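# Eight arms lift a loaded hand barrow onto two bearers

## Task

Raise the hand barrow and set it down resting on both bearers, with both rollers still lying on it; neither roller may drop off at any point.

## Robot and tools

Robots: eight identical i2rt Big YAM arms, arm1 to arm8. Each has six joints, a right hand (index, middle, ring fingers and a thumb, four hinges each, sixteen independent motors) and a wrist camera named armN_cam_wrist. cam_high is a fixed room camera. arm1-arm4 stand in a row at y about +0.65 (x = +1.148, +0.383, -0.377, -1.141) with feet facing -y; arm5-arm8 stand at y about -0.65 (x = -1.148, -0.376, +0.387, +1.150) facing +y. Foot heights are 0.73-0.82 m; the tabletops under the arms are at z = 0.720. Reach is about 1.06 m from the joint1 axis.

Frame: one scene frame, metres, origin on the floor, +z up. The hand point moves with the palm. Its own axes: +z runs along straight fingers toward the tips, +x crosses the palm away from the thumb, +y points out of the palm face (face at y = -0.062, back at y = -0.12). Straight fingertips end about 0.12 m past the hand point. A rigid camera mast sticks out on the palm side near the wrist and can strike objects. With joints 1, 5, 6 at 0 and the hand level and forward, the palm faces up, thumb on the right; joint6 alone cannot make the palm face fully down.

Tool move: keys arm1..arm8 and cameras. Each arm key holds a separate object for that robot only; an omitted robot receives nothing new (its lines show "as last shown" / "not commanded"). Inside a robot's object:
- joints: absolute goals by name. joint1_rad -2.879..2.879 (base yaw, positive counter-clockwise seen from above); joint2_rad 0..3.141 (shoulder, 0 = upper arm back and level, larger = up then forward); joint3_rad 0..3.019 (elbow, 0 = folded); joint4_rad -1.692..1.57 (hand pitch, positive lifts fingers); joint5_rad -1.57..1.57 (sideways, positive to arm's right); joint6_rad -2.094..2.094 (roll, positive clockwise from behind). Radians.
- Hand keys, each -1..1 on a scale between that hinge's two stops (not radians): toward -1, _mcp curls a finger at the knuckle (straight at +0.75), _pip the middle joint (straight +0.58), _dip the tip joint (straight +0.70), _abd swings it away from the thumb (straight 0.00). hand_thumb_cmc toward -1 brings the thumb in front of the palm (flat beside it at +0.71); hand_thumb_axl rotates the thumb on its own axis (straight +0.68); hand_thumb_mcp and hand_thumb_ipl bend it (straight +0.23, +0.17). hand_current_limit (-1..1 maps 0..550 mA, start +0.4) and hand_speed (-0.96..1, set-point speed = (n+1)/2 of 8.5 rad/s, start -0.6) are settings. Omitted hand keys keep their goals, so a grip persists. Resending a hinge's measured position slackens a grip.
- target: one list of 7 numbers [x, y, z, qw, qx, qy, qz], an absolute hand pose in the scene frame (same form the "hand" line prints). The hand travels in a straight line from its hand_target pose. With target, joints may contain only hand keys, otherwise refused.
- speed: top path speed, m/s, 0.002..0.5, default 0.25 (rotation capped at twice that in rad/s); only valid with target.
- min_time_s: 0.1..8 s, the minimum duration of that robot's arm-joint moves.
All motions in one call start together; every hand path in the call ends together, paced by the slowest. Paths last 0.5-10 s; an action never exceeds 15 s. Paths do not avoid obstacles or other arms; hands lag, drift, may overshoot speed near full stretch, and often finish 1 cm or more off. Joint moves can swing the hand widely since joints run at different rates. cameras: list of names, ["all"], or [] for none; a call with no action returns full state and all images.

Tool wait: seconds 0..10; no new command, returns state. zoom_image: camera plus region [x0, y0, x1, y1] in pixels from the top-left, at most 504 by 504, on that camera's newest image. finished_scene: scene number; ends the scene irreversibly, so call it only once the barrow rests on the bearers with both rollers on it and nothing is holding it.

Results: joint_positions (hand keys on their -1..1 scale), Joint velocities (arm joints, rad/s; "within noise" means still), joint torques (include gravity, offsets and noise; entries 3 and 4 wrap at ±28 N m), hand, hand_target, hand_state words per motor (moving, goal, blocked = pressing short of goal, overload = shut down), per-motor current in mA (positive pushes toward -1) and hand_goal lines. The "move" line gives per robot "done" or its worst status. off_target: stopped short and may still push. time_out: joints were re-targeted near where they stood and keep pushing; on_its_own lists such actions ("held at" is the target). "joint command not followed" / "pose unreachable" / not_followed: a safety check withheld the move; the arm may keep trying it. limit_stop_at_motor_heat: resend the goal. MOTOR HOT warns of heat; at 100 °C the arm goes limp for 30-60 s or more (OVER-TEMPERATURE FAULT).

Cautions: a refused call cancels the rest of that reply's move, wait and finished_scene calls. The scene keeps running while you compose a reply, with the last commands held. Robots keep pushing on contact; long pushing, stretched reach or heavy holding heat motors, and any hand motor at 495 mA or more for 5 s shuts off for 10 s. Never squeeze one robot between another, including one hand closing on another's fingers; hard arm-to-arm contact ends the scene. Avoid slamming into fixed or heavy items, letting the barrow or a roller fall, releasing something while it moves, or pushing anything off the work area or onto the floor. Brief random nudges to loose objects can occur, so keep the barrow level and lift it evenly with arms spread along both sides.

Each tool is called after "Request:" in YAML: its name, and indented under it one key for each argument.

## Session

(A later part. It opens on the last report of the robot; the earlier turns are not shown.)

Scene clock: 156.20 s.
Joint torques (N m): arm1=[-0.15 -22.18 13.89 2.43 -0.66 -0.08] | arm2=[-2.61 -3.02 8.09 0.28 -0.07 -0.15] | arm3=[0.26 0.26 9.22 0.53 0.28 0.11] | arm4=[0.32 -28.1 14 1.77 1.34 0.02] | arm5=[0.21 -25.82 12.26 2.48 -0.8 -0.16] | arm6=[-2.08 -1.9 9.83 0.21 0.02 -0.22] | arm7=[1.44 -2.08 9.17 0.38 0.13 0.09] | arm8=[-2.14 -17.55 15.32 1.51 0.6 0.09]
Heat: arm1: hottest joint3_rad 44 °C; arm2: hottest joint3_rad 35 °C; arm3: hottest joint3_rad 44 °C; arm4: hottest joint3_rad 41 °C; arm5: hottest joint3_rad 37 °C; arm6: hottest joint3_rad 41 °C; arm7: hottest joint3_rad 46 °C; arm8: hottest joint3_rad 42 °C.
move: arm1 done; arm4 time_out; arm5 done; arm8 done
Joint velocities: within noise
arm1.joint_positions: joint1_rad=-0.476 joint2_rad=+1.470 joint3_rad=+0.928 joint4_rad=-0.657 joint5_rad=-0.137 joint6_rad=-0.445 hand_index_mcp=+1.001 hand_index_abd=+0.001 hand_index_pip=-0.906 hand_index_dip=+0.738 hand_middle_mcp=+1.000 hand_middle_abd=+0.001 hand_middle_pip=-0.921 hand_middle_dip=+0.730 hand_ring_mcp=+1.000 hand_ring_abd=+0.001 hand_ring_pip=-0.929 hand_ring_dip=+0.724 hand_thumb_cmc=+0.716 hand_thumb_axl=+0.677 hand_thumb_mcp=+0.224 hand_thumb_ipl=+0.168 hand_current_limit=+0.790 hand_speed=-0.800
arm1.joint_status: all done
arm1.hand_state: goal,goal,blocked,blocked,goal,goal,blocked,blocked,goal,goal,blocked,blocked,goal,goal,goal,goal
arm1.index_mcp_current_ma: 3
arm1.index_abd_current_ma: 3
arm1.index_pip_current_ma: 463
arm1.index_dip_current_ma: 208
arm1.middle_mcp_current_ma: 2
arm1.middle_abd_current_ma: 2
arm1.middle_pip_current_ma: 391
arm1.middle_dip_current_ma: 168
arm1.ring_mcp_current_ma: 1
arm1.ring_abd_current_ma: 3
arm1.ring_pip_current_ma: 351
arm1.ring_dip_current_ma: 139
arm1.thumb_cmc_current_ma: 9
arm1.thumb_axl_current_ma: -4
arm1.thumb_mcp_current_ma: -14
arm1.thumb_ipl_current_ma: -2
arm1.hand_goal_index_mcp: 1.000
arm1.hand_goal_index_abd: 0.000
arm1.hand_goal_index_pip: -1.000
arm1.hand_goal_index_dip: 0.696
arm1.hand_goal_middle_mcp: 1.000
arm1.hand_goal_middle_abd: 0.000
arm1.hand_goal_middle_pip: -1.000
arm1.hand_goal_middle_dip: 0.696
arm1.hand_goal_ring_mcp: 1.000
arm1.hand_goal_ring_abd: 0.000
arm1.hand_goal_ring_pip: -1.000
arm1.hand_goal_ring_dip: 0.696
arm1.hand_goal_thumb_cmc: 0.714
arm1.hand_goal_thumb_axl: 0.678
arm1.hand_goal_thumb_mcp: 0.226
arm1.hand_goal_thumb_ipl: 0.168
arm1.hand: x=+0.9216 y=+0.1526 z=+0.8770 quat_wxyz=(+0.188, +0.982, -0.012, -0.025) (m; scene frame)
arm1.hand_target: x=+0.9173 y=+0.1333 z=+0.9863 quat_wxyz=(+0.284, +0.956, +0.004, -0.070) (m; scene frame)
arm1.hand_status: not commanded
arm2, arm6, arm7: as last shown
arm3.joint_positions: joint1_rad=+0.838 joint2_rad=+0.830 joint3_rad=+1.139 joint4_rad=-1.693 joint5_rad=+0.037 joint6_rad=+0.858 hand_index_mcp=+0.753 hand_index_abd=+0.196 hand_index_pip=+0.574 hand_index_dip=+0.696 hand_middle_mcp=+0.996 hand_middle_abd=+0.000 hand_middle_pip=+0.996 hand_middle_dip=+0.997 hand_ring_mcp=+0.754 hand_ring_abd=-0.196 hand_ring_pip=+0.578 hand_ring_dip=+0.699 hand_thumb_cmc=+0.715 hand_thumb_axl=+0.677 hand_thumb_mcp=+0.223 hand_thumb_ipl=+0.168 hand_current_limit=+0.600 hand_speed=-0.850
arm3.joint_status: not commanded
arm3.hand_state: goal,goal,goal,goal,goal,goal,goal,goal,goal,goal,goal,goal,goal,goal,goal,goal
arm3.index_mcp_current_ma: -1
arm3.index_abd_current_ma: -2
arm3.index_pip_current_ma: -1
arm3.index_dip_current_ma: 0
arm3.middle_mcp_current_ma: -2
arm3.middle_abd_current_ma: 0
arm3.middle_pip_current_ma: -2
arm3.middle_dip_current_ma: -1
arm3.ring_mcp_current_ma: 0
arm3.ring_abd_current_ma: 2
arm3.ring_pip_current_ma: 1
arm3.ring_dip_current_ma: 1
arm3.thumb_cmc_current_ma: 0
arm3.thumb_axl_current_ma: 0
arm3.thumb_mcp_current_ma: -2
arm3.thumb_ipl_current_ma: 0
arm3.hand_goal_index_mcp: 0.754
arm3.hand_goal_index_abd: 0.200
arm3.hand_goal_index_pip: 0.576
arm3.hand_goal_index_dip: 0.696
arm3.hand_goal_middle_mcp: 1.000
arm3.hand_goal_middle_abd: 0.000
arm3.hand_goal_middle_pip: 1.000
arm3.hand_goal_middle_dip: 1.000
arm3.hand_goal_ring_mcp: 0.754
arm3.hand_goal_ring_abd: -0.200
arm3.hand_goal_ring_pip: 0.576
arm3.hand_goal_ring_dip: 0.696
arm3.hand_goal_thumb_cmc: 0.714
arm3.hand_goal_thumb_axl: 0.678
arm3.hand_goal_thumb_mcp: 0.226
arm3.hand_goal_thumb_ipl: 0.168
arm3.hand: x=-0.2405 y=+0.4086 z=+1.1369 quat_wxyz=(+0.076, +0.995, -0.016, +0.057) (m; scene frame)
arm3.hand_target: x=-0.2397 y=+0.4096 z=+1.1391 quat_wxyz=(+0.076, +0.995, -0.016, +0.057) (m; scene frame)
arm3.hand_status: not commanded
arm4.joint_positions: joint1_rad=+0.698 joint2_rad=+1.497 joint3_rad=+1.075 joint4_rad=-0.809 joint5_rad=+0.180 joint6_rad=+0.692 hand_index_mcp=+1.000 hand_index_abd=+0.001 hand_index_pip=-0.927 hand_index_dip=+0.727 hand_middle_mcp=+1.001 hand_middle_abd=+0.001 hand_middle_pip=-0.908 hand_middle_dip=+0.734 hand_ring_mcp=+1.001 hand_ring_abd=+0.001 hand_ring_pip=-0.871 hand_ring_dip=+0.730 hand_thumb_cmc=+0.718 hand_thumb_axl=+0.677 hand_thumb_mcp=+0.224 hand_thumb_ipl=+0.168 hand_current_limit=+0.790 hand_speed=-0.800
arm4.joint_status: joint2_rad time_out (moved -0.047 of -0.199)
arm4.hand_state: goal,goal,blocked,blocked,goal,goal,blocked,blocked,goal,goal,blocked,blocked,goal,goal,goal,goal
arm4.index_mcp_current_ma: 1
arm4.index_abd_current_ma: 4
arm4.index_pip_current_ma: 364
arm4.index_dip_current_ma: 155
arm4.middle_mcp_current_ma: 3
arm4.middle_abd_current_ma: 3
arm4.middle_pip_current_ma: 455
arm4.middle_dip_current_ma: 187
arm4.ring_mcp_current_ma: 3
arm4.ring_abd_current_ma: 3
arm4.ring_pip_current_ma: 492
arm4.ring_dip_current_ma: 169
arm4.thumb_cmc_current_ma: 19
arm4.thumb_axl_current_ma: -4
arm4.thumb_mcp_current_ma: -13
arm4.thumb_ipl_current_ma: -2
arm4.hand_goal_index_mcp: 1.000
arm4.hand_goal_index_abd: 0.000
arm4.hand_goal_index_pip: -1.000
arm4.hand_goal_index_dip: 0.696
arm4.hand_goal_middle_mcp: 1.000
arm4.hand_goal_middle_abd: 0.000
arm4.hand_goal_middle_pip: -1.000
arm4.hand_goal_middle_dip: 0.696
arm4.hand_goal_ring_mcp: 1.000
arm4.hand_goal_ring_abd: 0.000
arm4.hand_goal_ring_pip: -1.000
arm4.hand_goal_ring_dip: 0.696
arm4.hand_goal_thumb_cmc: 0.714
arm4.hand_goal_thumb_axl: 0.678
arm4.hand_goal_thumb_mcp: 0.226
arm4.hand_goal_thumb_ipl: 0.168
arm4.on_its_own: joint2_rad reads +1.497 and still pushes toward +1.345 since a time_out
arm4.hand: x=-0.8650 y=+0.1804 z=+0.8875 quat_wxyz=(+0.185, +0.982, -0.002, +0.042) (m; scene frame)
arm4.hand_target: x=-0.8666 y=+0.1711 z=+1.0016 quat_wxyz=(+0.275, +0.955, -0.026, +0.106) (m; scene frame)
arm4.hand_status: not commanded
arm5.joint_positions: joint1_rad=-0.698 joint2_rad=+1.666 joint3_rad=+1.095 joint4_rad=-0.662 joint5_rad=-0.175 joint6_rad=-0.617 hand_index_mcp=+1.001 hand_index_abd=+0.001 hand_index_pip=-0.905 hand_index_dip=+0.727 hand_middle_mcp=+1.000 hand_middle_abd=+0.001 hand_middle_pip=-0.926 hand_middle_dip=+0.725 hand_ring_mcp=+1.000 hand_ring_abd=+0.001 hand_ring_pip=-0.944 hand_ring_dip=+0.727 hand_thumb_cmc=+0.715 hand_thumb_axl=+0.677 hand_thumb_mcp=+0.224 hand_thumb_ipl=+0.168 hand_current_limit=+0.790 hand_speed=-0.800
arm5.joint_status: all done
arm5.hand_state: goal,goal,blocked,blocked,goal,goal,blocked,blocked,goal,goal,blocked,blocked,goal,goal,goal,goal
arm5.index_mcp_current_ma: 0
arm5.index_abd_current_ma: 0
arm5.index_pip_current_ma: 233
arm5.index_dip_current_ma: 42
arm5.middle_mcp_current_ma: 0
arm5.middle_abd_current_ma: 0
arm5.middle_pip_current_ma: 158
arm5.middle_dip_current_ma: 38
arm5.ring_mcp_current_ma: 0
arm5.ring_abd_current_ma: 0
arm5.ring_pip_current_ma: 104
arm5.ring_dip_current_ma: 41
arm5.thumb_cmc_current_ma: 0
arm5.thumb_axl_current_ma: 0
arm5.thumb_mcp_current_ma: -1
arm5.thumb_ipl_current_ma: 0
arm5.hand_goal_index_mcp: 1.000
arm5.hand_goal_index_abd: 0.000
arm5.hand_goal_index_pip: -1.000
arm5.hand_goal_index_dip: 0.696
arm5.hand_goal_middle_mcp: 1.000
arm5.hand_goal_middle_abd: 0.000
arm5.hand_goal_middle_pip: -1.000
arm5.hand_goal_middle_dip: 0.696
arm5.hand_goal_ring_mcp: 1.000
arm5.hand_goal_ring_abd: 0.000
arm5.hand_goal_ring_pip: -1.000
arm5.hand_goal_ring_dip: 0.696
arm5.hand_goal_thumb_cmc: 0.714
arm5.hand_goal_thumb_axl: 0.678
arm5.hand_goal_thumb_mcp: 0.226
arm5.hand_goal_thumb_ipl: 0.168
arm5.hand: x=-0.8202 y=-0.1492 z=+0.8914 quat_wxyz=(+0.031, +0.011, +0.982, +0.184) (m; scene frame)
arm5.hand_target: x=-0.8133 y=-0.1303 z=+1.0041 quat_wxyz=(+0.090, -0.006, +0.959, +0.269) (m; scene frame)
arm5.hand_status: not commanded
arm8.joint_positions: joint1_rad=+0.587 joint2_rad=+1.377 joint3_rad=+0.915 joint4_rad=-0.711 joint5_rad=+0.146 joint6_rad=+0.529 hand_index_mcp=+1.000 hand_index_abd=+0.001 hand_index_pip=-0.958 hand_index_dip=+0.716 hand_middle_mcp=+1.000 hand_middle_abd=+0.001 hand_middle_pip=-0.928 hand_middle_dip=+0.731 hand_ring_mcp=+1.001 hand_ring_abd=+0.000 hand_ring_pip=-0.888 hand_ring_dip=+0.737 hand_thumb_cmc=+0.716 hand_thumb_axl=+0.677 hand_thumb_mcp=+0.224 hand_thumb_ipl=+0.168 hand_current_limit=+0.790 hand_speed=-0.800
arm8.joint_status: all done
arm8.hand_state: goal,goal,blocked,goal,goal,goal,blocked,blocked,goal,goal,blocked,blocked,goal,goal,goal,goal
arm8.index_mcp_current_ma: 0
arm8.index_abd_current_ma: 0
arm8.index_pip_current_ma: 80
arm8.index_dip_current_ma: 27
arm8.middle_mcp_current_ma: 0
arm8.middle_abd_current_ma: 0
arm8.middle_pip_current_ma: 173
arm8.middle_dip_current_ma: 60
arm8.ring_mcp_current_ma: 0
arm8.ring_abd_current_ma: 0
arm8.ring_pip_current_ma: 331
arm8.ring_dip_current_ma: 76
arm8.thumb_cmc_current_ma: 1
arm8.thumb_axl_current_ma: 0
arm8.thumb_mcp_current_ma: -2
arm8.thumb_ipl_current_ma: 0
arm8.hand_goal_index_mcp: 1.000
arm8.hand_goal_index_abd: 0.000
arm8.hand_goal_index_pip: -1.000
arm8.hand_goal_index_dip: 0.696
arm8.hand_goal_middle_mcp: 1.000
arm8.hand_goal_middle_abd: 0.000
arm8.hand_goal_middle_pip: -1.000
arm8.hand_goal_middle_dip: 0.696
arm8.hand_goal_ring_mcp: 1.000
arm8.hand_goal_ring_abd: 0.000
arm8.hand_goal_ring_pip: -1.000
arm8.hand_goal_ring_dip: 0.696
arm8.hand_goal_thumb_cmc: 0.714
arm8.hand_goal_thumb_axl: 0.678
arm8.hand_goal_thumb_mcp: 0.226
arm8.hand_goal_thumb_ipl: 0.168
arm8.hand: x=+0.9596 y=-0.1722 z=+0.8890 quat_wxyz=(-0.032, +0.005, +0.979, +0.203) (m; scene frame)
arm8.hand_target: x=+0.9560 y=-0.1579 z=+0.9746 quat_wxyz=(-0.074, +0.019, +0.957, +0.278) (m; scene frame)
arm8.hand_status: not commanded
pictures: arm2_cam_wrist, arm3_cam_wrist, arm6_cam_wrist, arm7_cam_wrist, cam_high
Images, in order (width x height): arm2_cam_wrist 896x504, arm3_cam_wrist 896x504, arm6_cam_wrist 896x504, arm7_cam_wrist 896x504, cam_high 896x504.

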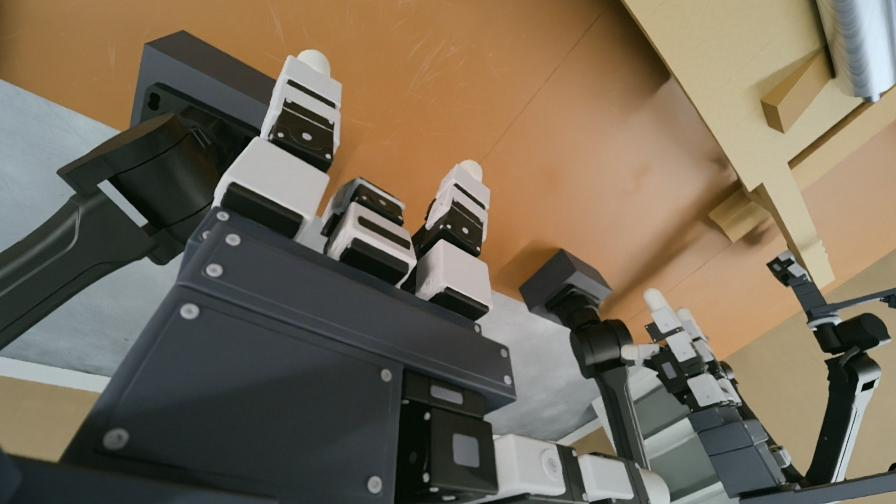

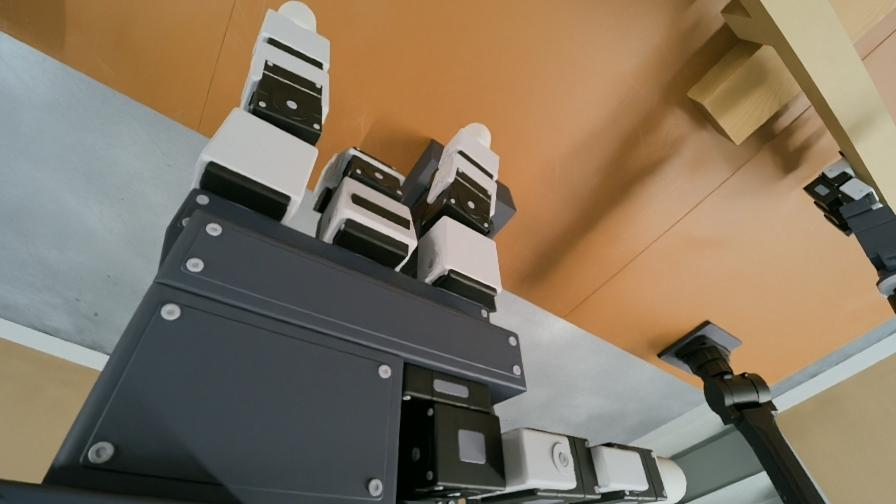

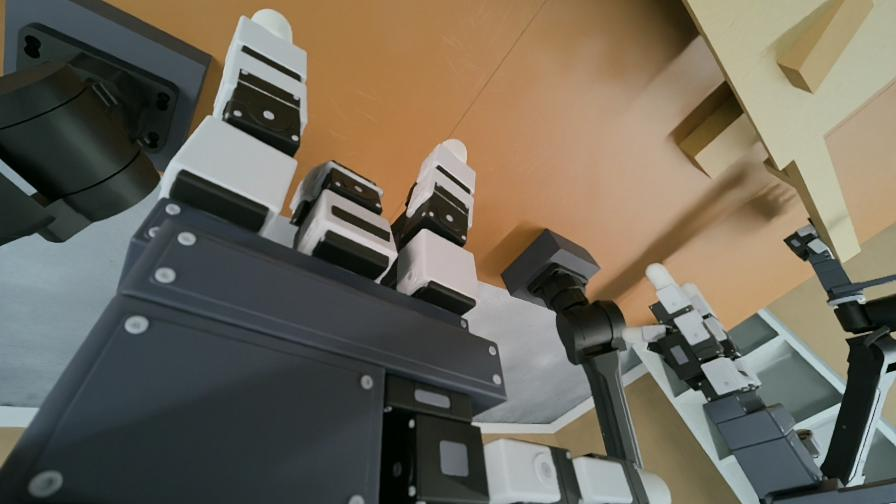

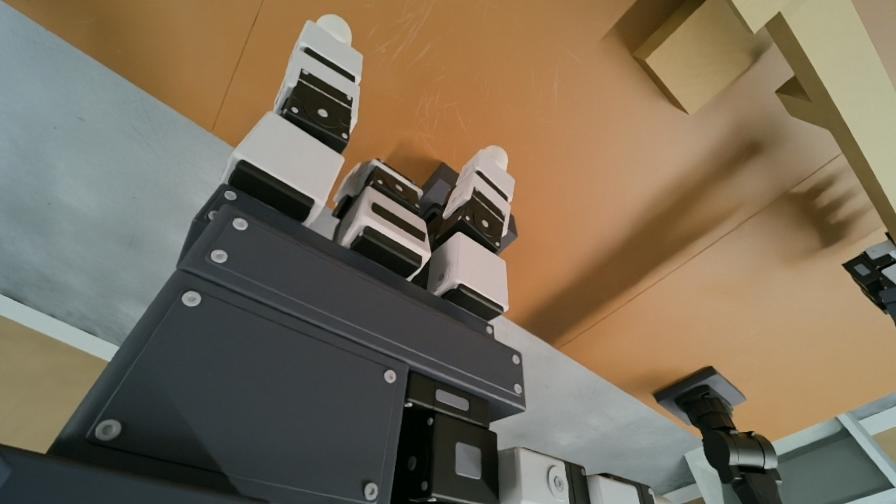

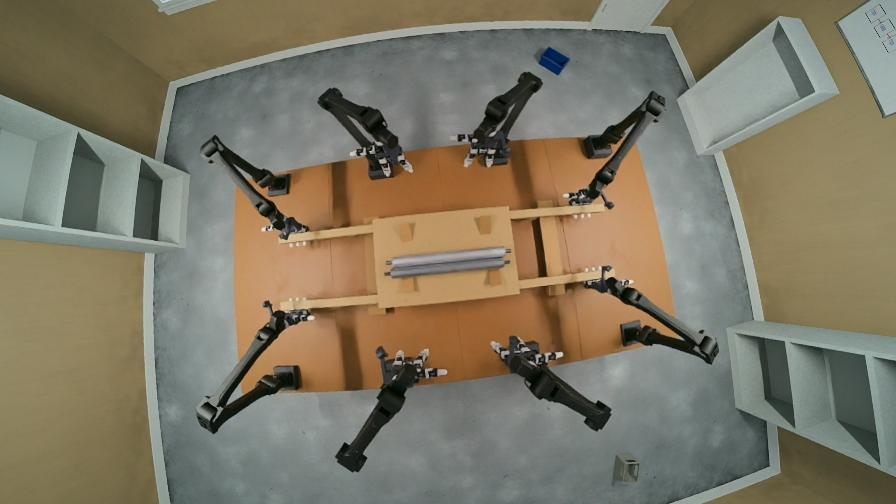

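Request:
move:
  arm1: {"target": [0.7923, 0.1333, 0.9863, 0.284, 0.956, 0.004, -0.070], "speed": 0.05}
  arm8: {"target": [0.8310, -0.1579, 0.9746, -0.074, 0.019, 0.957, 0.278], "speed": 0.05}
  arm4: {"target": [-0.9916, 0.1711, 1.0016, 0.275, 0.955, -0.026, 0.106], "speed": 0.05}
  arm5: {"target": [-0.9383, -0.1303, 1.0041, 0.090, -0.006, 0.959, 0.269], "speed": 0.05}
  cameras: ["cam_high", "arm3_cam_wrist", "arm7_cam_wrist", "arm6_cam_wrist", "arm2_cam_wrist"]

Request:
zoom_image:
  camera: "cam_high"
  region: [340, 170, 560, 320]

Request:
zoom_image:
  camera: "arm7_cam_wrist"
  region: [580, 0, 896, 240]

Request:
zoom_image:
  camera: "arm3_cam_wrist"
  region: [640, 0, 896, 200]

Request:
zoom_image:
  camera: "arm2_cam_wrist"
  region: [640, 140, 896, 300]

Request:
zoom_image:
  camera: "arm6_cam_wrist"
  region: [640, 60, 896, 260]

Scene clock: 164.37 s.
Joint torques (N m): arm1=[-1.61 -19.96 16.61 1.07 -1.62 -0.28] | arm2=[-2.61 -2.9 8.09 0.32 -0.07 -0.15] | arm3=[0.21 -0.26 9.26 0.53 0.27 0.11] | arm4=[-0.26 -22.77 14.04 0.84 0.72 0.05] | arm5=[1.03 -22.42 11.81 1.37 -0.15 -0.17] | arm6=[-2.08 -1.96 9.83 0.2 0.02 -0.22] | arm7=[1.38 -2.08 9.17 0.38 0.14 0.09] | arm8=[0.5 -16.32 18.39 0.36 1.22 0.29]
Heat: arm1: hottest joint3_rad 45 °C; arm2: hottest joint3_rad 35 °C; arm3: hottest joint3_rad 44 °C; arm4: hottest joint3_rad 42 °C; arm5: hottest joint3_rad 37 °C; arm6: hottest joint3_rad 41 °C; arm7: hottest joint3_rad 46 °C; arm8: hottest joint3_rad 44 °C.
move: arm1 off_target; arm4 off_target; arm5 off_target; arm8 off_target
Joint velocities: within noise
arm1.joint_positions: joint1_rad=-0.697 joint2_rad=+1.588 joint3_rad=+1.045 joint4_rad=-0.640 joint5_rad=-0.239 joint6_rad=-0.634 hand_index_mcp=+1.000 hand_index_abd=+0.001 hand_index_pip=-0.870 hand_index_dip=+0.746 hand_middle_mcp=+1.000 hand_middle_abd=-0.001 hand_middle_pip=-0.901 hand_middle_dip=+0.741 hand_ring_mcp=+1.001 hand_ring_abd=-0.001 hand_ring_pip=-0.917 hand_ring_dip=+0.728 hand_thumb_cmc=+0.716 hand_thumb_axl=+0.677 hand_thumb_mcp=+0.224 hand_thumb_ipl=+0.168 hand_current_limit=+0.790 hand_speed=-0.800
arm1.joint_status: not commanded
arm1.hand_state: goal,goal,blocked,blocked,goal,goal,blocked,blocked,goal,goal,blocked,blocked,goal,goal,goal,goal
arm1.index_mcp_current_ma: 2
arm1.index_abd_current_ma: 3
arm1.index_pip_current_ma: 492
arm1.index_dip_current_ma: 246
arm1.middle_mcp_current_ma: 2
arm1.middle_abd_current_ma: -2
arm1.middle_pip_current_ma: 489
arm1.middle_dip_current_ma: 223
arm1.ring_mcp_current_ma: 3
arm1.ring_abd_current_ma: -3
arm1.ring_pip_current_ma: 410
arm1.ring_dip_current_ma: 158
arm1.thumb_cmc_current_ma: 9
arm1.thumb_axl_current_ma: -4
arm1.thumb_mcp_current_ma: -14
arm1.thumb_ipl_current_ma: -2
arm1.hand_goal_index_mcp: 1.000
arm1.hand_goal_index_abd: 0.000
arm1.hand_goal_index_pip: -1.000
arm1.hand_goal_index_dip: 0.696
arm1.hand_goal_middle_mcp: 1.000
arm1.hand_goal_middle_abd: 0.000
arm1.hand_goal_middle_pip: -1.000
arm1.hand_goal_middle_dip: 0.696
arm1.hand_goal_ring_mcp: 1.000
arm1.hand_goal_ring_abd: 0.000
arm1.hand_goal_ring_pip: -1.000
arm1.hand_goal_ring_dip: 0.696
arm1.hand_goal_thumb_cmc: 0.714
arm1.hand_goal_thumb_axl: 0.678
arm1.hand_goal_thumb_mcp: 0.226
arm1.hand_goal_thumb_ipl: 0.168
arm1.hand: x=+0.8153 y=+0.1624 z=+0.8806 quat_wxyz=(+0.216, +0.976, -0.017, -0.030) (m; scene frame)
arm1.hand_target: x=+0.7996 y=+0.1422 z=+0.9742 quat_wxyz=(+0.284, +0.956, +0.005, -0.072) (m; scene frame)
arm1.hand_status: off_target (0.112 m and 9.6 deg from the pose sent, 0.170 m and 12.7 deg at the start; pose on its path clipped on 99 of 99 steps)
arm2, arm3, arm6, arm7: as last shown
arm4.joint_positions: joint1_rad=+0.449 joint2_rad=+1.288 joint3_rad=+0.878 joint4_rad=-0.741 joint5_rad=+0.045 joint6_rad=+0.463 hand_index_mcp=+1.000 hand_index_abd=+0.001 hand_index_pip=-0.929 hand_index_dip=+0.727 hand_middle_mcp=+1.001 hand_middle_abd=+0.004 hand_middle_pip=-0.868 hand_middle_dip=+0.742 hand_ring_mcp=+1.001 hand_ring_abd=+0.017 hand_ring_pip=-0.776 hand_ring_dip=+0.732 hand_thumb_cmc=+0.718 hand_thumb_axl=+0.677 hand_thumb_mcp=+0.224 hand_thumb_ipl=+0.168 hand_current_limit=+0.790 hand_speed=-0.800
arm4.joint_status: not commanded
arm4.hand_state: goal,goal,blocked,blocked,goal,goal,blocked,blocked,goal,goal,blocked,blocked,goal,goal,goal,goal
arm4.index_mcp_current_ma: 1
arm4.index_abd_current_ma: 4
arm4.index_pip_current_ma: 350
arm4.index_dip_current_ma: 155
arm4.middle_mcp_current_ma: 3
arm4.middle_abd_current_ma: 18
arm4.middle_pip_current_ma: 492
arm4.middle_dip_current_ma: 226
arm4.ring_mcp_current_ma: 3
arm4.ring_abd_current_ma: 73
arm4.ring_pip_current_ma: 492
arm4.ring_dip_current_ma: 178
arm4.thumb_cmc_current_ma: 19
arm4.thumb_axl_current_ma: -4
arm4.thumb_mcp_current_ma: -13
arm4.thumb_ipl_current_ma: -2
arm4.hand_goal_index_mcp: 1.000
arm4.hand_goal_index_abd: 0.000
arm4.hand_goal_index_pip: -1.000
arm4.hand_goal_index_dip: 0.696
arm4.hand_goal_middle_mcp: 1.000
arm4.hand_goal_middle_abd: 0.000
arm4.hand_goal_middle_pip: -1.000
arm4.hand_goal_middle_dip: 0.696
arm4.hand_goal_ring_mcp: 1.000
arm4.hand_goal_ring_abd: 0.000
arm4.hand_goal_ring_pip: -1.000
arm4.hand_goal_ring_dip: 0.696
arm4.hand_goal_thumb_cmc: 0.714
arm4.hand_goal_thumb_axl: 0.678
arm4.hand_goal_thumb_mcp: 0.226
arm4.hand_goal_thumb_ipl: 0.168
arm4.hand: x=-0.9771 y=+0.1822 z=+0.8966 quat_wxyz=(+0.196, +0.978, -0.001, +0.074) (m; scene frame)
arm4.hand_target: x=-0.9915 y=+0.1741 z=+0.9894 quat_wxyz=(+0.275, +0.955, -0.026, +0.106) (m; scene frame)
arm4.hand_status: off_target (0.107 m and 10.5 deg from the pose sent, 0.171 m and 13.3 deg at the start; pose on its path clipped on 99 of 99 steps)
arm5.joint_positions: joint1_rad=-0.467 joint2_rad=+1.490 joint3_rad=+0.901 joint4_rad=-0.577 joint5_rad=-0.053 joint6_rad=-0.407 hand_index_mcp=+1.001 hand_index_abd=+0.000 hand_index_pip=-0.866 hand_index_dip=+0.745 hand_middle_mcp=+1.000 hand_middle_abd=+0.000 hand_middle_pip=-0.917 hand_middle_dip=+0.732 hand_ring_mcp=+1.000 hand_ring_abd=+0.001 hand_ring_pip=-0.959 hand_ring_dip=+0.719 hand_thumb_cmc=+0.715 hand_thumb_axl=+0.677 hand_thumb_mcp=+0.224 hand_thumb_ipl=+0.168 hand_current_limit=+0.790 hand_speed=-0.800
arm5.joint_status: not commanded
arm5.hand_state: goal,goal,blocked,blocked,goal,goal,blocked,blocked,goal,goal,blocked,blocked,goal,goal,goal,goal
arm5.index_mcp_current_ma: 0
arm5.index_abd_current_ma: 0
arm5.index_pip_current_ma: 395
arm5.index_dip_current_ma: 86
arm5.middle_mcp_current_ma: 0
arm5.middle_abd_current_ma: 0
arm5.middle_pip_current_ma: 189
arm5.middle_dip_current_ma: 53
arm5.ring_mcp_current_ma: 0
arm5.ring_abd_current_ma: 0
arm5.ring_pip_current_ma: 64
arm5.ring_dip_current_ma: 26
arm5.thumb_cmc_current_ma: 0
arm5.thumb_axl_current_ma: 0
arm5.thumb_mcp_current_ma: -1
arm5.thumb_ipl_current_ma: 0
arm5.hand_goal_index_mcp: 1.000
arm5.hand_goal_index_abd: 0.000
arm5.hand_goal_index_pip: -1.000
arm5.hand_goal_index_dip: 0.696
arm5.hand_goal_middle_mcp: 1.000
arm5.hand_goal_middle_abd: 0.000
arm5.hand_goal_middle_pip: -1.000
arm5.hand_goal_middle_dip: 0.696
arm5.hand_goal_ring_mcp: 1.000
arm5.hand_goal_ring_abd: 0.000
arm5.hand_goal_ring_pip: -1.000
arm5.hand_goal_ring_dip: 0.696
arm5.hand_goal_thumb_cmc: 0.714
arm5.hand_goal_thumb_axl: 0.678
arm5.hand_goal_thumb_mcp: 0.226
arm5.hand_goal_thumb_ipl: 0.168
arm5.hand: x=-0.9326 y=-0.1497 z=+0.9039 quat_wxyz=(+0.058, +0.010, +0.980, +0.192) (m; scene frame)
arm5.hand_target: x=-0.9389 y=-0.1332 z=+0.9973 quat_wxyz=(+0.089, -0.006, +0.959, +0.269) (m; scene frame)
arm5.hand_status: off_target (0.102 m and 10.0 deg from the pose sent, 0.164 m and 12.3 deg at the start; pose on its path clipped on 99 of 99 steps)
arm8.joint_positions: joint1_rad=+0.796 joint2_rad=+1.523 joint3_rad=+1.075 joint4_rad=-0.725 joint5_rad=+0.253 joint6_rad=+0.717 hand_index_mcp=+1.000 hand_index_abd=+0.001 hand_index_pip=-0.944 hand_index_dip=+0.719 hand_middle_mcp=+1.000 hand_middle_abd=+0.001 hand_middle_pip=-0.914 hand_middle_dip=+0.741 hand_ring_mcp=+1.001 hand_ring_abd=+0.001 hand_ring_pip=-0.870 hand_ring_dip=+0.752 hand_thumb_cmc=+0.716 hand_thumb_axl=+0.677 hand_thumb_mcp=+0.224 hand_thumb_ipl=+0.168 hand_current_limit=+0.790 hand_speed=-0.800
arm8.joint_status: not commanded
arm8.hand_state: goal,goal,blocked,blocked,goal,goal,blocked,blocked,goal,goal,blocked,blocked,goal,goal,goal,goal
arm8.index_mcp_current_ma: 0
arm8.index_abd_current_ma: 0
arm8.index_pip_current_ma: 122
arm8.index_dip_current_ma: 34
arm8.middle_mcp_current_ma: 0
arm8.middle_abd_current_ma: 0
arm8.middle_pip_current_ma: 224
arm8.middle_dip_current_ma: 87
arm8.ring_mcp_current_ma: 0
arm8.ring_abd_current_ma: 0
arm8.ring_pip_current_ma: 411
arm8.ring_dip_current_ma: 121
arm8.thumb_cmc_current_ma: 1
arm8.thumb_axl_current_ma: 0
arm8.thumb_mcp_current_ma: -2
arm8.thumb_ipl_current_ma: 0
arm8.hand_goal_index_mcp: 1.000
arm8.hand_goal_index_abd: 0.000
arm8.hand_goal_index_pip: -1.000
arm8.hand_goal_index_dip: 0.696
arm8.hand_goal_middle_mcp: 1.000
arm8.hand_goal_middle_abd: 0.000
arm8.hand_goal_middle_pip: -1.000
arm8.hand_goal_middle_dip: 0.696
arm8.hand_goal_ring_mcp: 1.000
arm8.hand_goal_ring_abd: 0.000
arm8.hand_goal_ring_pip: -1.000
arm8.hand_goal_ring_dip: 0.696
arm8.hand_goal_thumb_cmc: 0.714
arm8.hand_goal_thumb_axl: 0.678
arm8.hand_goal_thumb_mcp: 0.226
arm8.hand_goal_thumb_ipl: 0.168
arm8.hand: x=+0.8554 y=-0.1726 z=+0.8962 quat_wxyz=(-0.033, +0.005, +0.974, +0.225) (m; scene frame)
arm8.hand_target: x=+0.8351 y=-0.1620 z=+0.9736 quat_wxyz=(-0.076, +0.019, +0.958, +0.277) (m; scene frame)
arm8.hand_status: off_target (0.083 m and 8.1 deg from the pose sent, 0.155 m and 10.3 deg at the start)
pictures: arm2_cam_wrist, arm3_cam_wrist, arm6_cam_wrist, arm7_cam_wrist, cam_high
Images, in order (width x height): arm2_cam_wrist 896x504, arm3_cam_wrist 896x504, arm6_cam_wrist 896x504, arm7_cam_wrist 896x504, cam_high 896x504.

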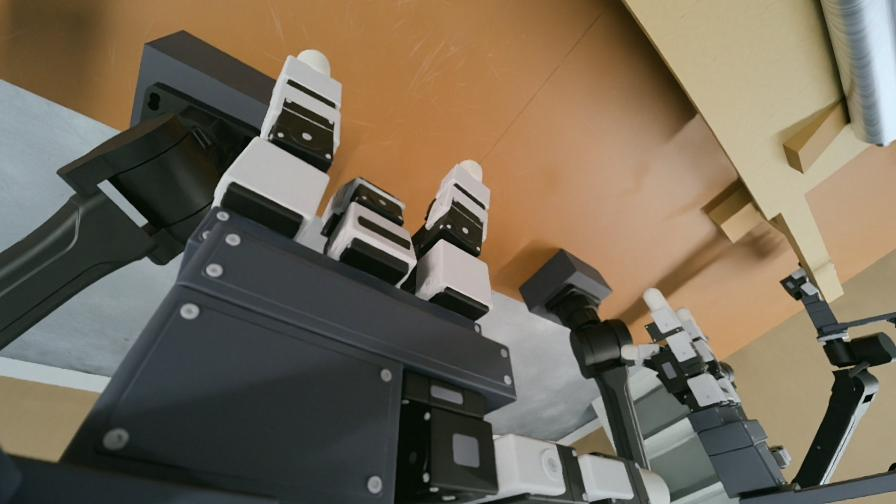

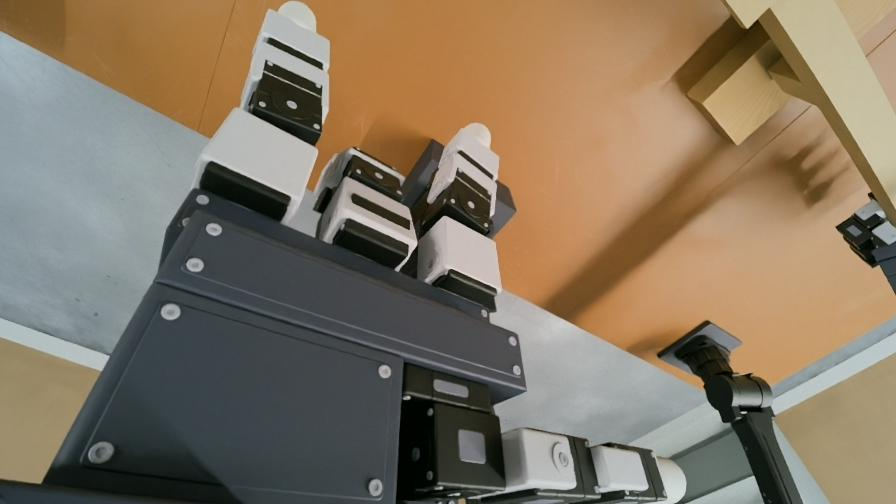

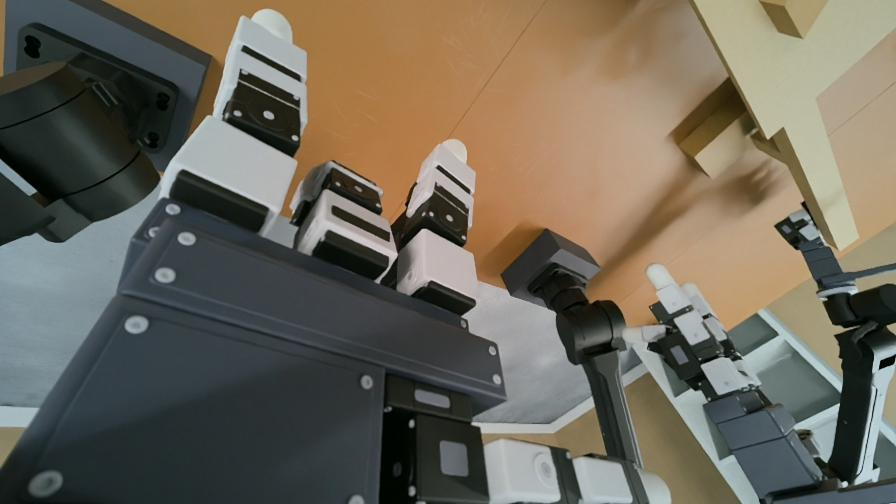

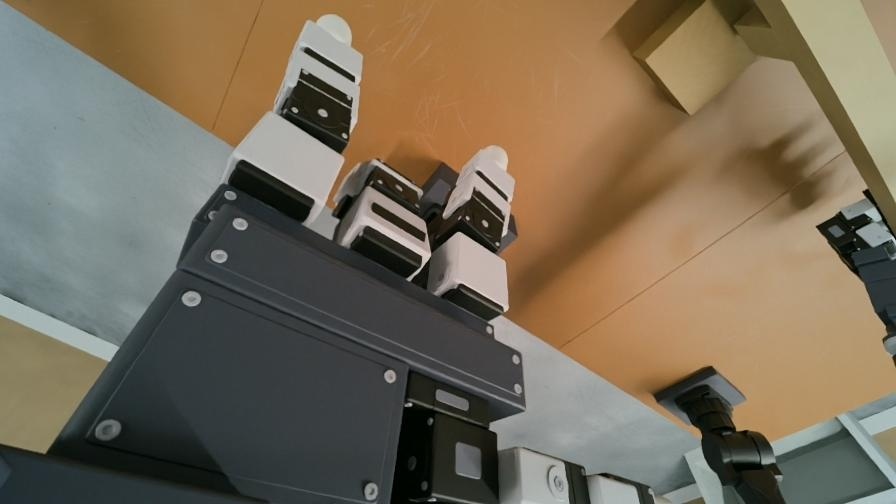

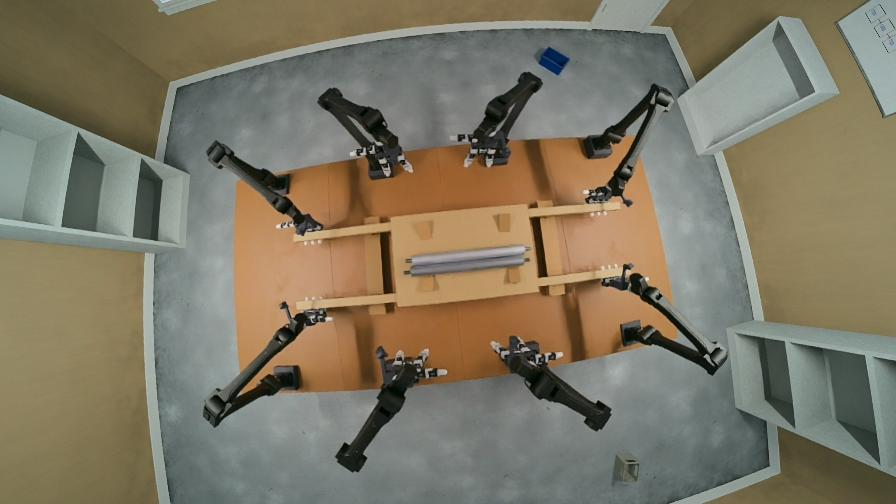

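Scaled by 2.291.

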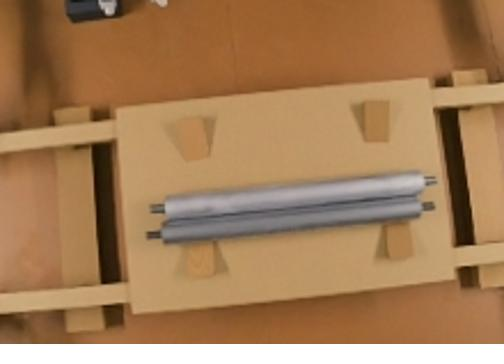

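Scaled by 1.595.

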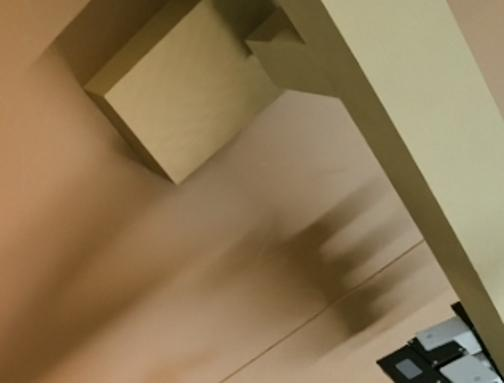

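Scaled by 1.969.

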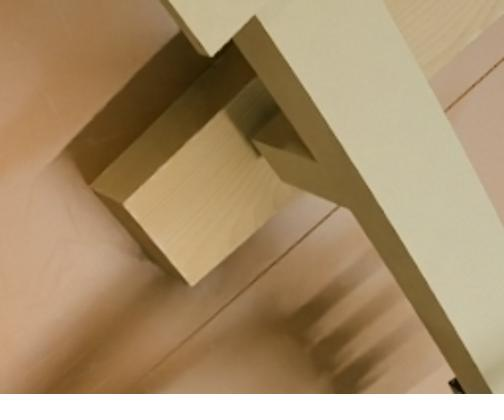

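Scaled by 1.969.

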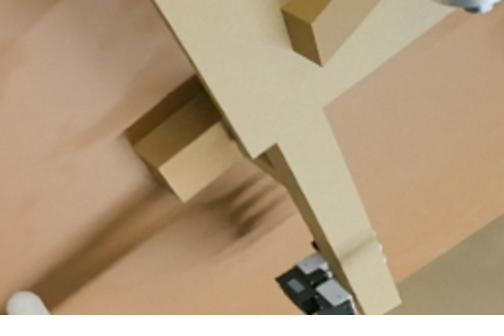

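Scaled by 1.969.

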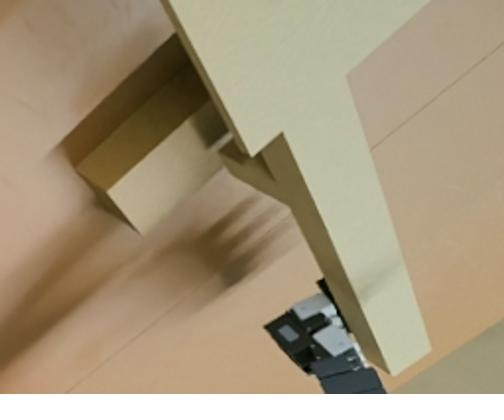

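Request:
move:
  arm1: {"target": [0.7876, 0.1422, 0.9742, 0.284, 0.956, 0.005, -0.072], "speed": 0.03}
  arm8: {"target": [0.8231, -0.1620, 0.9736, -0.076, 0.019, 0.958, 0.277], "speed": 0.03}
  arm4: {"target": [-1.0035, 0.1741, 0.9894, 0.275, 0.955, -0.026, 0.106], "speed": 0.03}
  arm5: {"target": [-0.9509, -0.1332, 0.9973, 0.089, -0.006, 0.959, 0.269], "speed": 0.03}
  cameras: ["cam_high", "arm3_cam_wrist", "arm7_cam_wrist"]

Request:
zoom_image:
  camera: "cam_high"
  region: [340, 170, 580, 320]

Request:
zoom_image:
  camera: "arm7_cam_wrist"
  region: [580, 0, 896, 240]

Request:
zoom_image:
  camera: "arm3_cam_wrist"
  region: [640, 0, 896, 200]

Scene clock: 170.10 s.
Joint torques (N m): arm1=[-1.67 -20.01 15.97 1.11 -1.56 -0.32] | arm2=[-2.73 -2.9 8.08 0.32 -0.07 -0.15] | arm3=[0.56 -0.09 9.26 0.51 0.28 0.13] | arm4=[-1.55 -22.53 12.68 1.25 0.73 0.04] | arm5=[1.61 -21.89 10.66 1.98 -0.22 -0.16] | arm6=[-2.14 -1.9 9.84 0.23 0.02 -0.22] | arm7=[1.38 -2.08 9.16 0.38 0.13 0.1] | arm8=[0.5 -16.79 17.63 0.28 1.13 0.35]
Heat: arm1: hottest joint3_rad 45 °C; arm2: hottest joint3_rad 35 °C; arm3: hottest joint3_rad 44 °C; arm4: hottest joint3_rad 43 °C; arm5: hottest joint3_rad 38 °C; arm6: hottest joint3_rad 40 °C; arm7: hottest joint3_rad 46 °C; arm8: hottest joint3_rad 47 °C.
move: arm1 off_target; arm4 off_target; arm5 off_target; arm8 off_target
Joint velocities: within noise
arm1.joint_positions: joint1_rad=-0.714 joint2_rad=+1.594 joint3_rad=+1.056 joint4_rad=-0.640 joint5_rad=-0.248 joint6_rad=-0.649 hand_index_mcp=+1.000 hand_index_abd=+0.001 hand_index_pip=-0.870 hand_index_dip=+0.746 hand_middle_mcp=+1.000 hand_middle_abd=-0.001 hand_middle_pip=-0.901 hand_middle_dip=+0.742 hand_ring_mcp=+1.001 hand_ring_abd=-0.001 hand_ring_pip=-0.917 hand_ring_dip=+0.729 hand_thumb_cmc=+0.716 hand_thumb_axl=+0.677 hand_thumb_mcp=+0.224 hand_thumb_ipl=+0.168 hand_current_limit=+0.790 hand_speed=-0.800
arm1.joint_status: not commanded
arm1.hand_state: goal,goal,blocked,blocked,goal,goal,blocked,blocked,goal,goal,blocked,blocked,goal,goal,goal,goal
arm1.index_mcp_current_ma: 2
arm1.index_abd_current_ma: 3
arm1.index_pip_current_ma: 492
arm1.index_dip_current_ma: 246
arm1.middle_mcp_current_ma: 2
arm1.middle_abd_current_ma: -3
arm1.middle_pip_current_ma: 492
arm1.middle_dip_current_ma: 227
arm1.ring_mcp_current_ma: 3
arm1.ring_abd_current_ma: -4
arm1.ring_pip_current_ma: 413
arm1.ring_dip_current_ma: 163
arm1.thumb_cmc_current_ma: 9
arm1.thumb_axl_current_ma: -4
arm1.thumb_mcp_current_ma: -14
arm1.thumb_ipl_current_ma: -2
arm1.hand_goal_index_mcp: 1.000
arm1.hand_goal_index_abd: 0.000
arm1.hand_goal_index_pip: -1.000
arm1.hand_goal_index_dip: 0.696
arm1.hand_goal_middle_mcp: 1.000
arm1.hand_goal_middle_abd: 0.000
arm1.hand_goal_middle_pip: -1.000
arm1.hand_goal_middle_dip: 0.696
arm1.hand_goal_ring_mcp: 1.000
arm1.hand_goal_ring_abd: 0.000
arm1.hand_goal_ring_pip: -1.000
arm1.hand_goal_ring_dip: 0.696
arm1.hand_goal_thumb_cmc: 0.714
arm1.hand_goal_thumb_axl: 0.678
arm1.hand_goal_thumb_mcp: 0.226
arm1.hand_goal_thumb_ipl: 0.168
arm1.hand: x=+0.8067 y=+0.1640 z=+0.8829 quat_wxyz=(+0.220, +0.975, -0.017, -0.032) (m; scene frame)
arm1.hand_target: x=+0.7919 y=+0.1469 z=+0.9733 quat_wxyz=(+0.283, +0.956, +0.006, -0.074) (m; scene frame)
arm1.hand_status: off_target (0.096 m and 9.3 deg from the pose sent, 0.100 m and 9.8 deg at the start)
arm2, arm3, arm6, arm7: as last shown
arm4.joint_positions: joint1_rad=+0.422 joint2_rad=+1.272 joint3_rad=+0.869 joint4_rad=-0.742 joint5_rad=+0.026 joint6_rad=+0.439 hand_index_mcp=+1.000 hand_index_abd=+0.001 hand_index_pip=-0.934 hand_index_dip=+0.726 hand_middle_mcp=+1.001 hand_middle_abd=+0.006 hand_middle_pip=-0.868 hand_middle_dip=+0.742 hand_ring_mcp=+1.001 hand_ring_abd=+0.021 hand_ring_pip=-0.770 hand_ring_dip=+0.732 hand_thumb_cmc=+0.718 hand_thumb_axl=+0.677 hand_thumb_mcp=+0.224 hand_thumb_ipl=+0.168 hand_current_limit=+0.790 hand_speed=-0.800
arm4.joint_status: not commanded
arm4.hand_state: goal,goal,blocked,blocked,goal,goal,blocked,blocked,goal,blocked,blocked,blocked,goal,goal,goal,goal
arm4.index_mcp_current_ma: 1
arm4.index_abd_current_ma: 4
arm4.index_pip_current_ma: 328
arm4.index_dip_current_ma: 149
arm4.middle_mcp_current_ma: 3
arm4.middle_abd_current_ma: 23
arm4.middle_pip_current_ma: 492
arm4.middle_dip_current_ma: 226
arm4.ring_mcp_current_ma: 3
arm4.ring_abd_current_ma: 90
arm4.ring_pip_current_ma: 492
arm4.ring_dip_current_ma: 178
arm4.thumb_cmc_current_ma: 19
arm4.thumb_axl_current_ma: -4
arm4.thumb_mcp_current_ma: -13
arm4.thumb_ipl_current_ma: -2
arm4.hand_goal_index_mcp: 1.000
arm4.hand_goal_index_abd: 0.000
arm4.hand_goal_index_pip: -1.000
arm4.hand_goal_index_dip: 0.696
arm4.hand_goal_middle_mcp: 1.000
arm4.hand_goal_middle_abd: 0.000
arm4.hand_goal_middle_pip: -1.000
arm4.hand_goal_middle_dip: 0.696
arm4.hand_goal_ring_mcp: 1.000
arm4.hand_goal_ring_abd: 0.000
arm4.hand_goal_ring_pip: -1.000
arm4.hand_goal_ring_dip: 0.696
arm4.hand_goal_thumb_cmc: 0.714
arm4.hand_goal_thumb_axl: 0.678
arm4.hand_goal_thumb_mcp: 0.226
arm4.hand_goal_thumb_ipl: 0.168
arm4.hand: x=-0.9865 y=+0.1818 z=+0.8989 quat_wxyz=(+0.196, +0.977, -0.001, +0.079) (m; scene frame)
arm4.hand_target: x=-1.0036 y=+0.1756 z=+0.9840 quat_wxyz=(+0.275, +0.955, -0.026, +0.106) (m; scene frame)
arm4.hand_status: off_target (0.092 m and 10.3 deg from the pose sent, 0.097 m and 10.5 deg at the start)
arm5.joint_positions: joint1_rad=-0.445 joint2_rad=+1.478 joint3_rad=+0.891 joint4_rad=-0.578 joint5_rad=-0.039 joint6_rad=-0.386 hand_index_mcp=+1.001 hand_index_abd=+0.000 hand_index_pip=-0.864 hand_index_dip=+0.746 hand_middle_mcp=+1.000 hand_middle_abd=+0.000 hand_middle_pip=-0.917 hand_middle_dip=+0.733 hand_ring_mcp=+1.000 hand_ring_abd=+0.001 hand_ring_pip=-0.961 hand_ring_dip=+0.717 hand_thumb_cmc=+0.715 hand_thumb_axl=+0.677 hand_thumb_mcp=+0.224 hand_thumb_ipl=+0.168 hand_current_limit=+0.790 hand_speed=-0.800
arm5.joint_status: not commanded
arm5.hand_state: goal,goal,blocked,blocked,goal,goal,blocked,blocked,goal,goal,blocked,blocked,goal,goal,goal,goal
arm5.index_mcp_current_ma: 0
arm5.index_abd_current_ma: 0
arm5.index_pip_current_ma: 405
arm5.index_dip_current_ma: 89
arm5.middle_mcp_current_ma: 0
arm5.middle_abd_current_ma: 0
arm5.middle_pip_current_ma: 189
arm5.middle_dip_current_ma: 54
arm5.ring_mcp_current_ma: 0
arm5.ring_abd_current_ma: 0
arm5.ring_pip_current_ma: 58
arm5.ring_dip_current_ma: 22
arm5.thumb_cmc_current_ma: 0
arm5.thumb_axl_current_ma: 0
arm5.thumb_mcp_current_ma: -1
arm5.thumb_ipl_current_ma: 0
arm5.hand_goal_index_mcp: 1.000
arm5.hand_goal_index_abd: 0.000
arm5.hand_goal_index_pip: -1.000
arm5.hand_goal_index_dip: 0.696
arm5.hand_goal_middle_mcp: 1.000
arm5.hand_goal_middle_abd: 0.000
arm5.hand_goal_middle_pip: -1.000
arm5.hand_goal_middle_dip: 0.696
arm5.hand_goal_ring_mcp: 1.000
arm5.hand_goal_ring_abd: 0.000
arm5.hand_goal_ring_pip: -1.000
arm5.hand_goal_ring_dip: 0.696
arm5.hand_goal_thumb_cmc: 0.714
arm5.hand_goal_thumb_axl: 0.678
arm5.hand_goal_thumb_mcp: 0.226
arm5.hand_goal_thumb_ipl: 0.168
arm5.hand: x=-0.9414 y=-0.1498 z=+0.9053 quat_wxyz=(+0.061, +0.011, +0.980, +0.191) (m; scene frame)
arm5.hand_target: x=-0.9510 y=-0.1350 z=+0.9926 quat_wxyz=(+0.088, -0.006, +0.959, +0.269) (m; scene frame)
arm5.hand_status: off_target (0.094 m and 10.0 deg from the pose sent, 0.097 m and 10.0 deg at the start)
arm8.joint_positions: joint1_rad=+0.809 joint2_rad=+1.535 joint3_rad=+1.091 joint4_rad=-0.725 joint5_rad=+0.260 joint6_rad=+0.728 hand_index_mcp=+1.000 hand_index_abd=+0.001 hand_index_pip=-0.943 hand_index_dip=+0.720 hand_middle_mcp=+1.000 hand_middle_abd=+0.001 hand_middle_pip=-0.913 hand_middle_dip=+0.741 hand_ring_mcp=+1.001 hand_ring_abd=+0.001 hand_ring_pip=-0.870 hand_ring_dip=+0.752 hand_thumb_cmc=+0.716 hand_thumb_axl=+0.677 hand_thumb_mcp=+0.224 hand_thumb_ipl=+0.168 hand_current_limit=+0.790 hand_speed=-0.800
arm8.joint_status: not commanded
arm8.hand_state: goal,goal,blocked,blocked,goal,goal,blocked,blocked,goal,goal,blocked,blocked,goal,goal,goal,goal
arm8.index_mcp_current_ma: 0
arm8.index_abd_current_ma: 0
arm8.index_pip_current_ma: 123
arm8.index_dip_current_ma: 35
arm8.middle_mcp_current_ma: 0
arm8.middle_abd_current_ma: 0
arm8.middle_pip_current_ma: 228
arm8.middle_dip_current_ma: 90
arm8.ring_mcp_current_ma: 0
arm8.ring_abd_current_ma: 0
arm8.ring_pip_current_ma: 411
arm8.ring_dip_current_ma: 121
arm8.thumb_cmc_current_ma: 1
arm8.thumb_axl_current_ma: 0
arm8.thumb_mcp_current_ma: -2
arm8.thumb_ipl_current_ma: 0
arm8.hand_goal_index_mcp: 1.000
arm8.hand_goal_index_abd: 0.000
arm8.hand_goal_index_pip: -1.000
arm8.hand_goal_index_dip: 0.696
arm8.hand_goal_middle_mcp: 1.000
arm8.hand_goal_middle_abd: 0.000
arm8.hand_goal_middle_pip: -1.000
arm8.hand_goal_middle_dip: 0.696
arm8.hand_goal_ring_mcp: 1.000
arm8.hand_goal_ring_abd: 0.000
arm8.hand_goal_ring_pip: -1.000
arm8.hand_goal_ring_dip: 0.696
arm8.hand_goal_thumb_cmc: 0.714
arm8.hand_goal_thumb_axl: 0.678
arm8.hand_goal_thumb_mcp: 0.226
arm8.hand_goal_thumb_ipl: 0.168
arm8.hand: x=+0.8468 y=-0.1721 z=+0.8977 quat_wxyz=(-0.035, +0.005, +0.973, +0.228) (m; scene frame)
arm8.hand_target: x=+0.8267 y=-0.1652 z=+0.9725 quat_wxyz=(-0.078, +0.019, +0.958, +0.276) (m; scene frame)
arm8.hand_status: off_target (0.080 m and 7.7 deg from the pose sent, 0.085 m and 8.1 deg at the start)
pictures: arm3_cam_wrist, arm7_cam_wrist, cam_high
Images, in order (width x height): arm3_cam_wrist 896x504, arm7_cam_wrist 896x504, cam_high 896x504.

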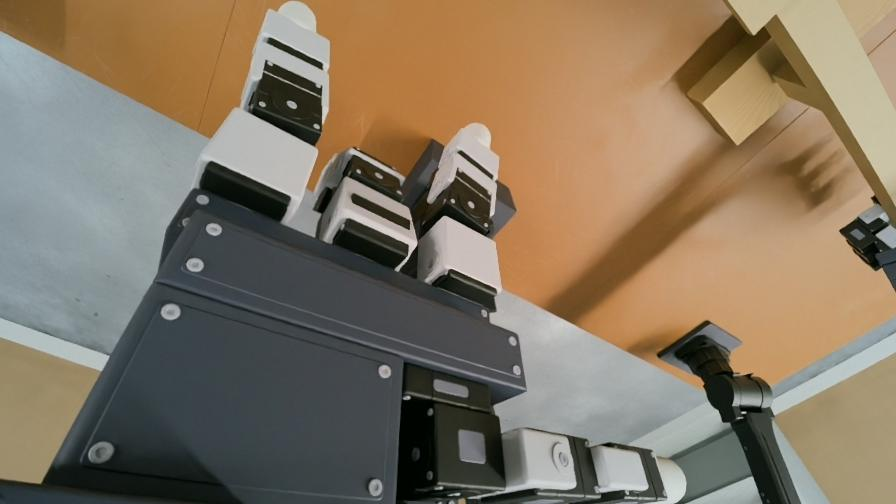

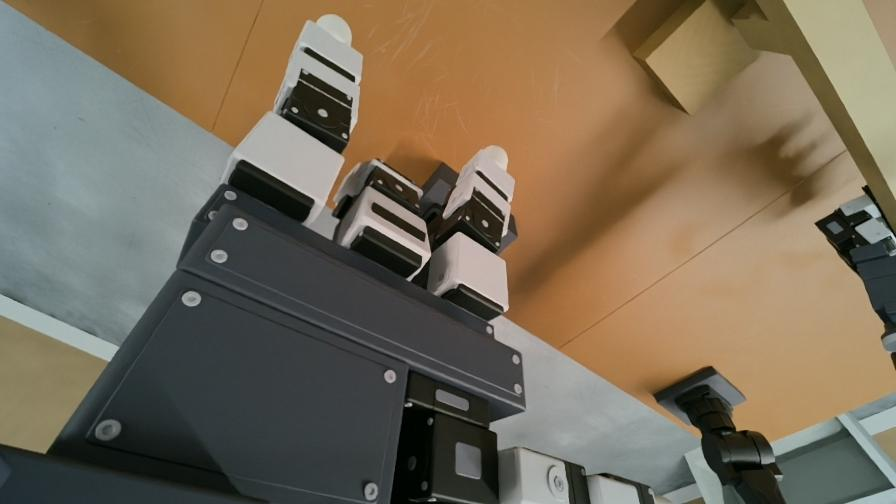

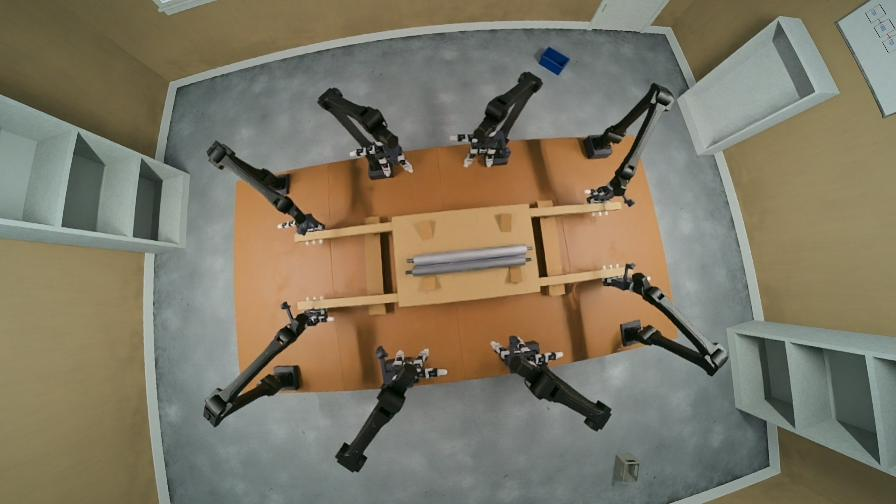

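Scaled by 2.100.

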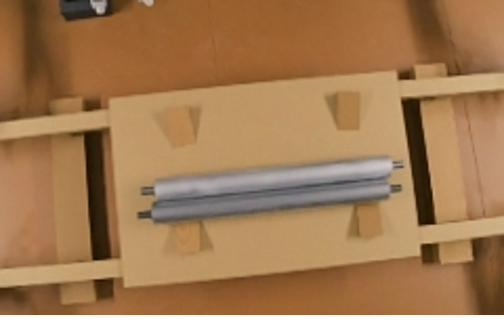

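Scaled by 1.595.

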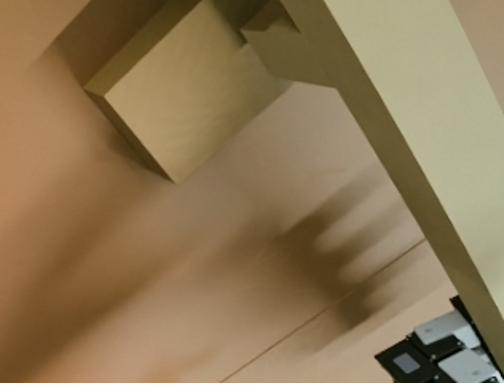

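Scaled by 1.969.

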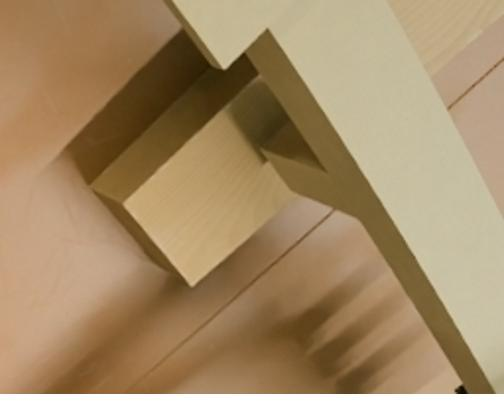

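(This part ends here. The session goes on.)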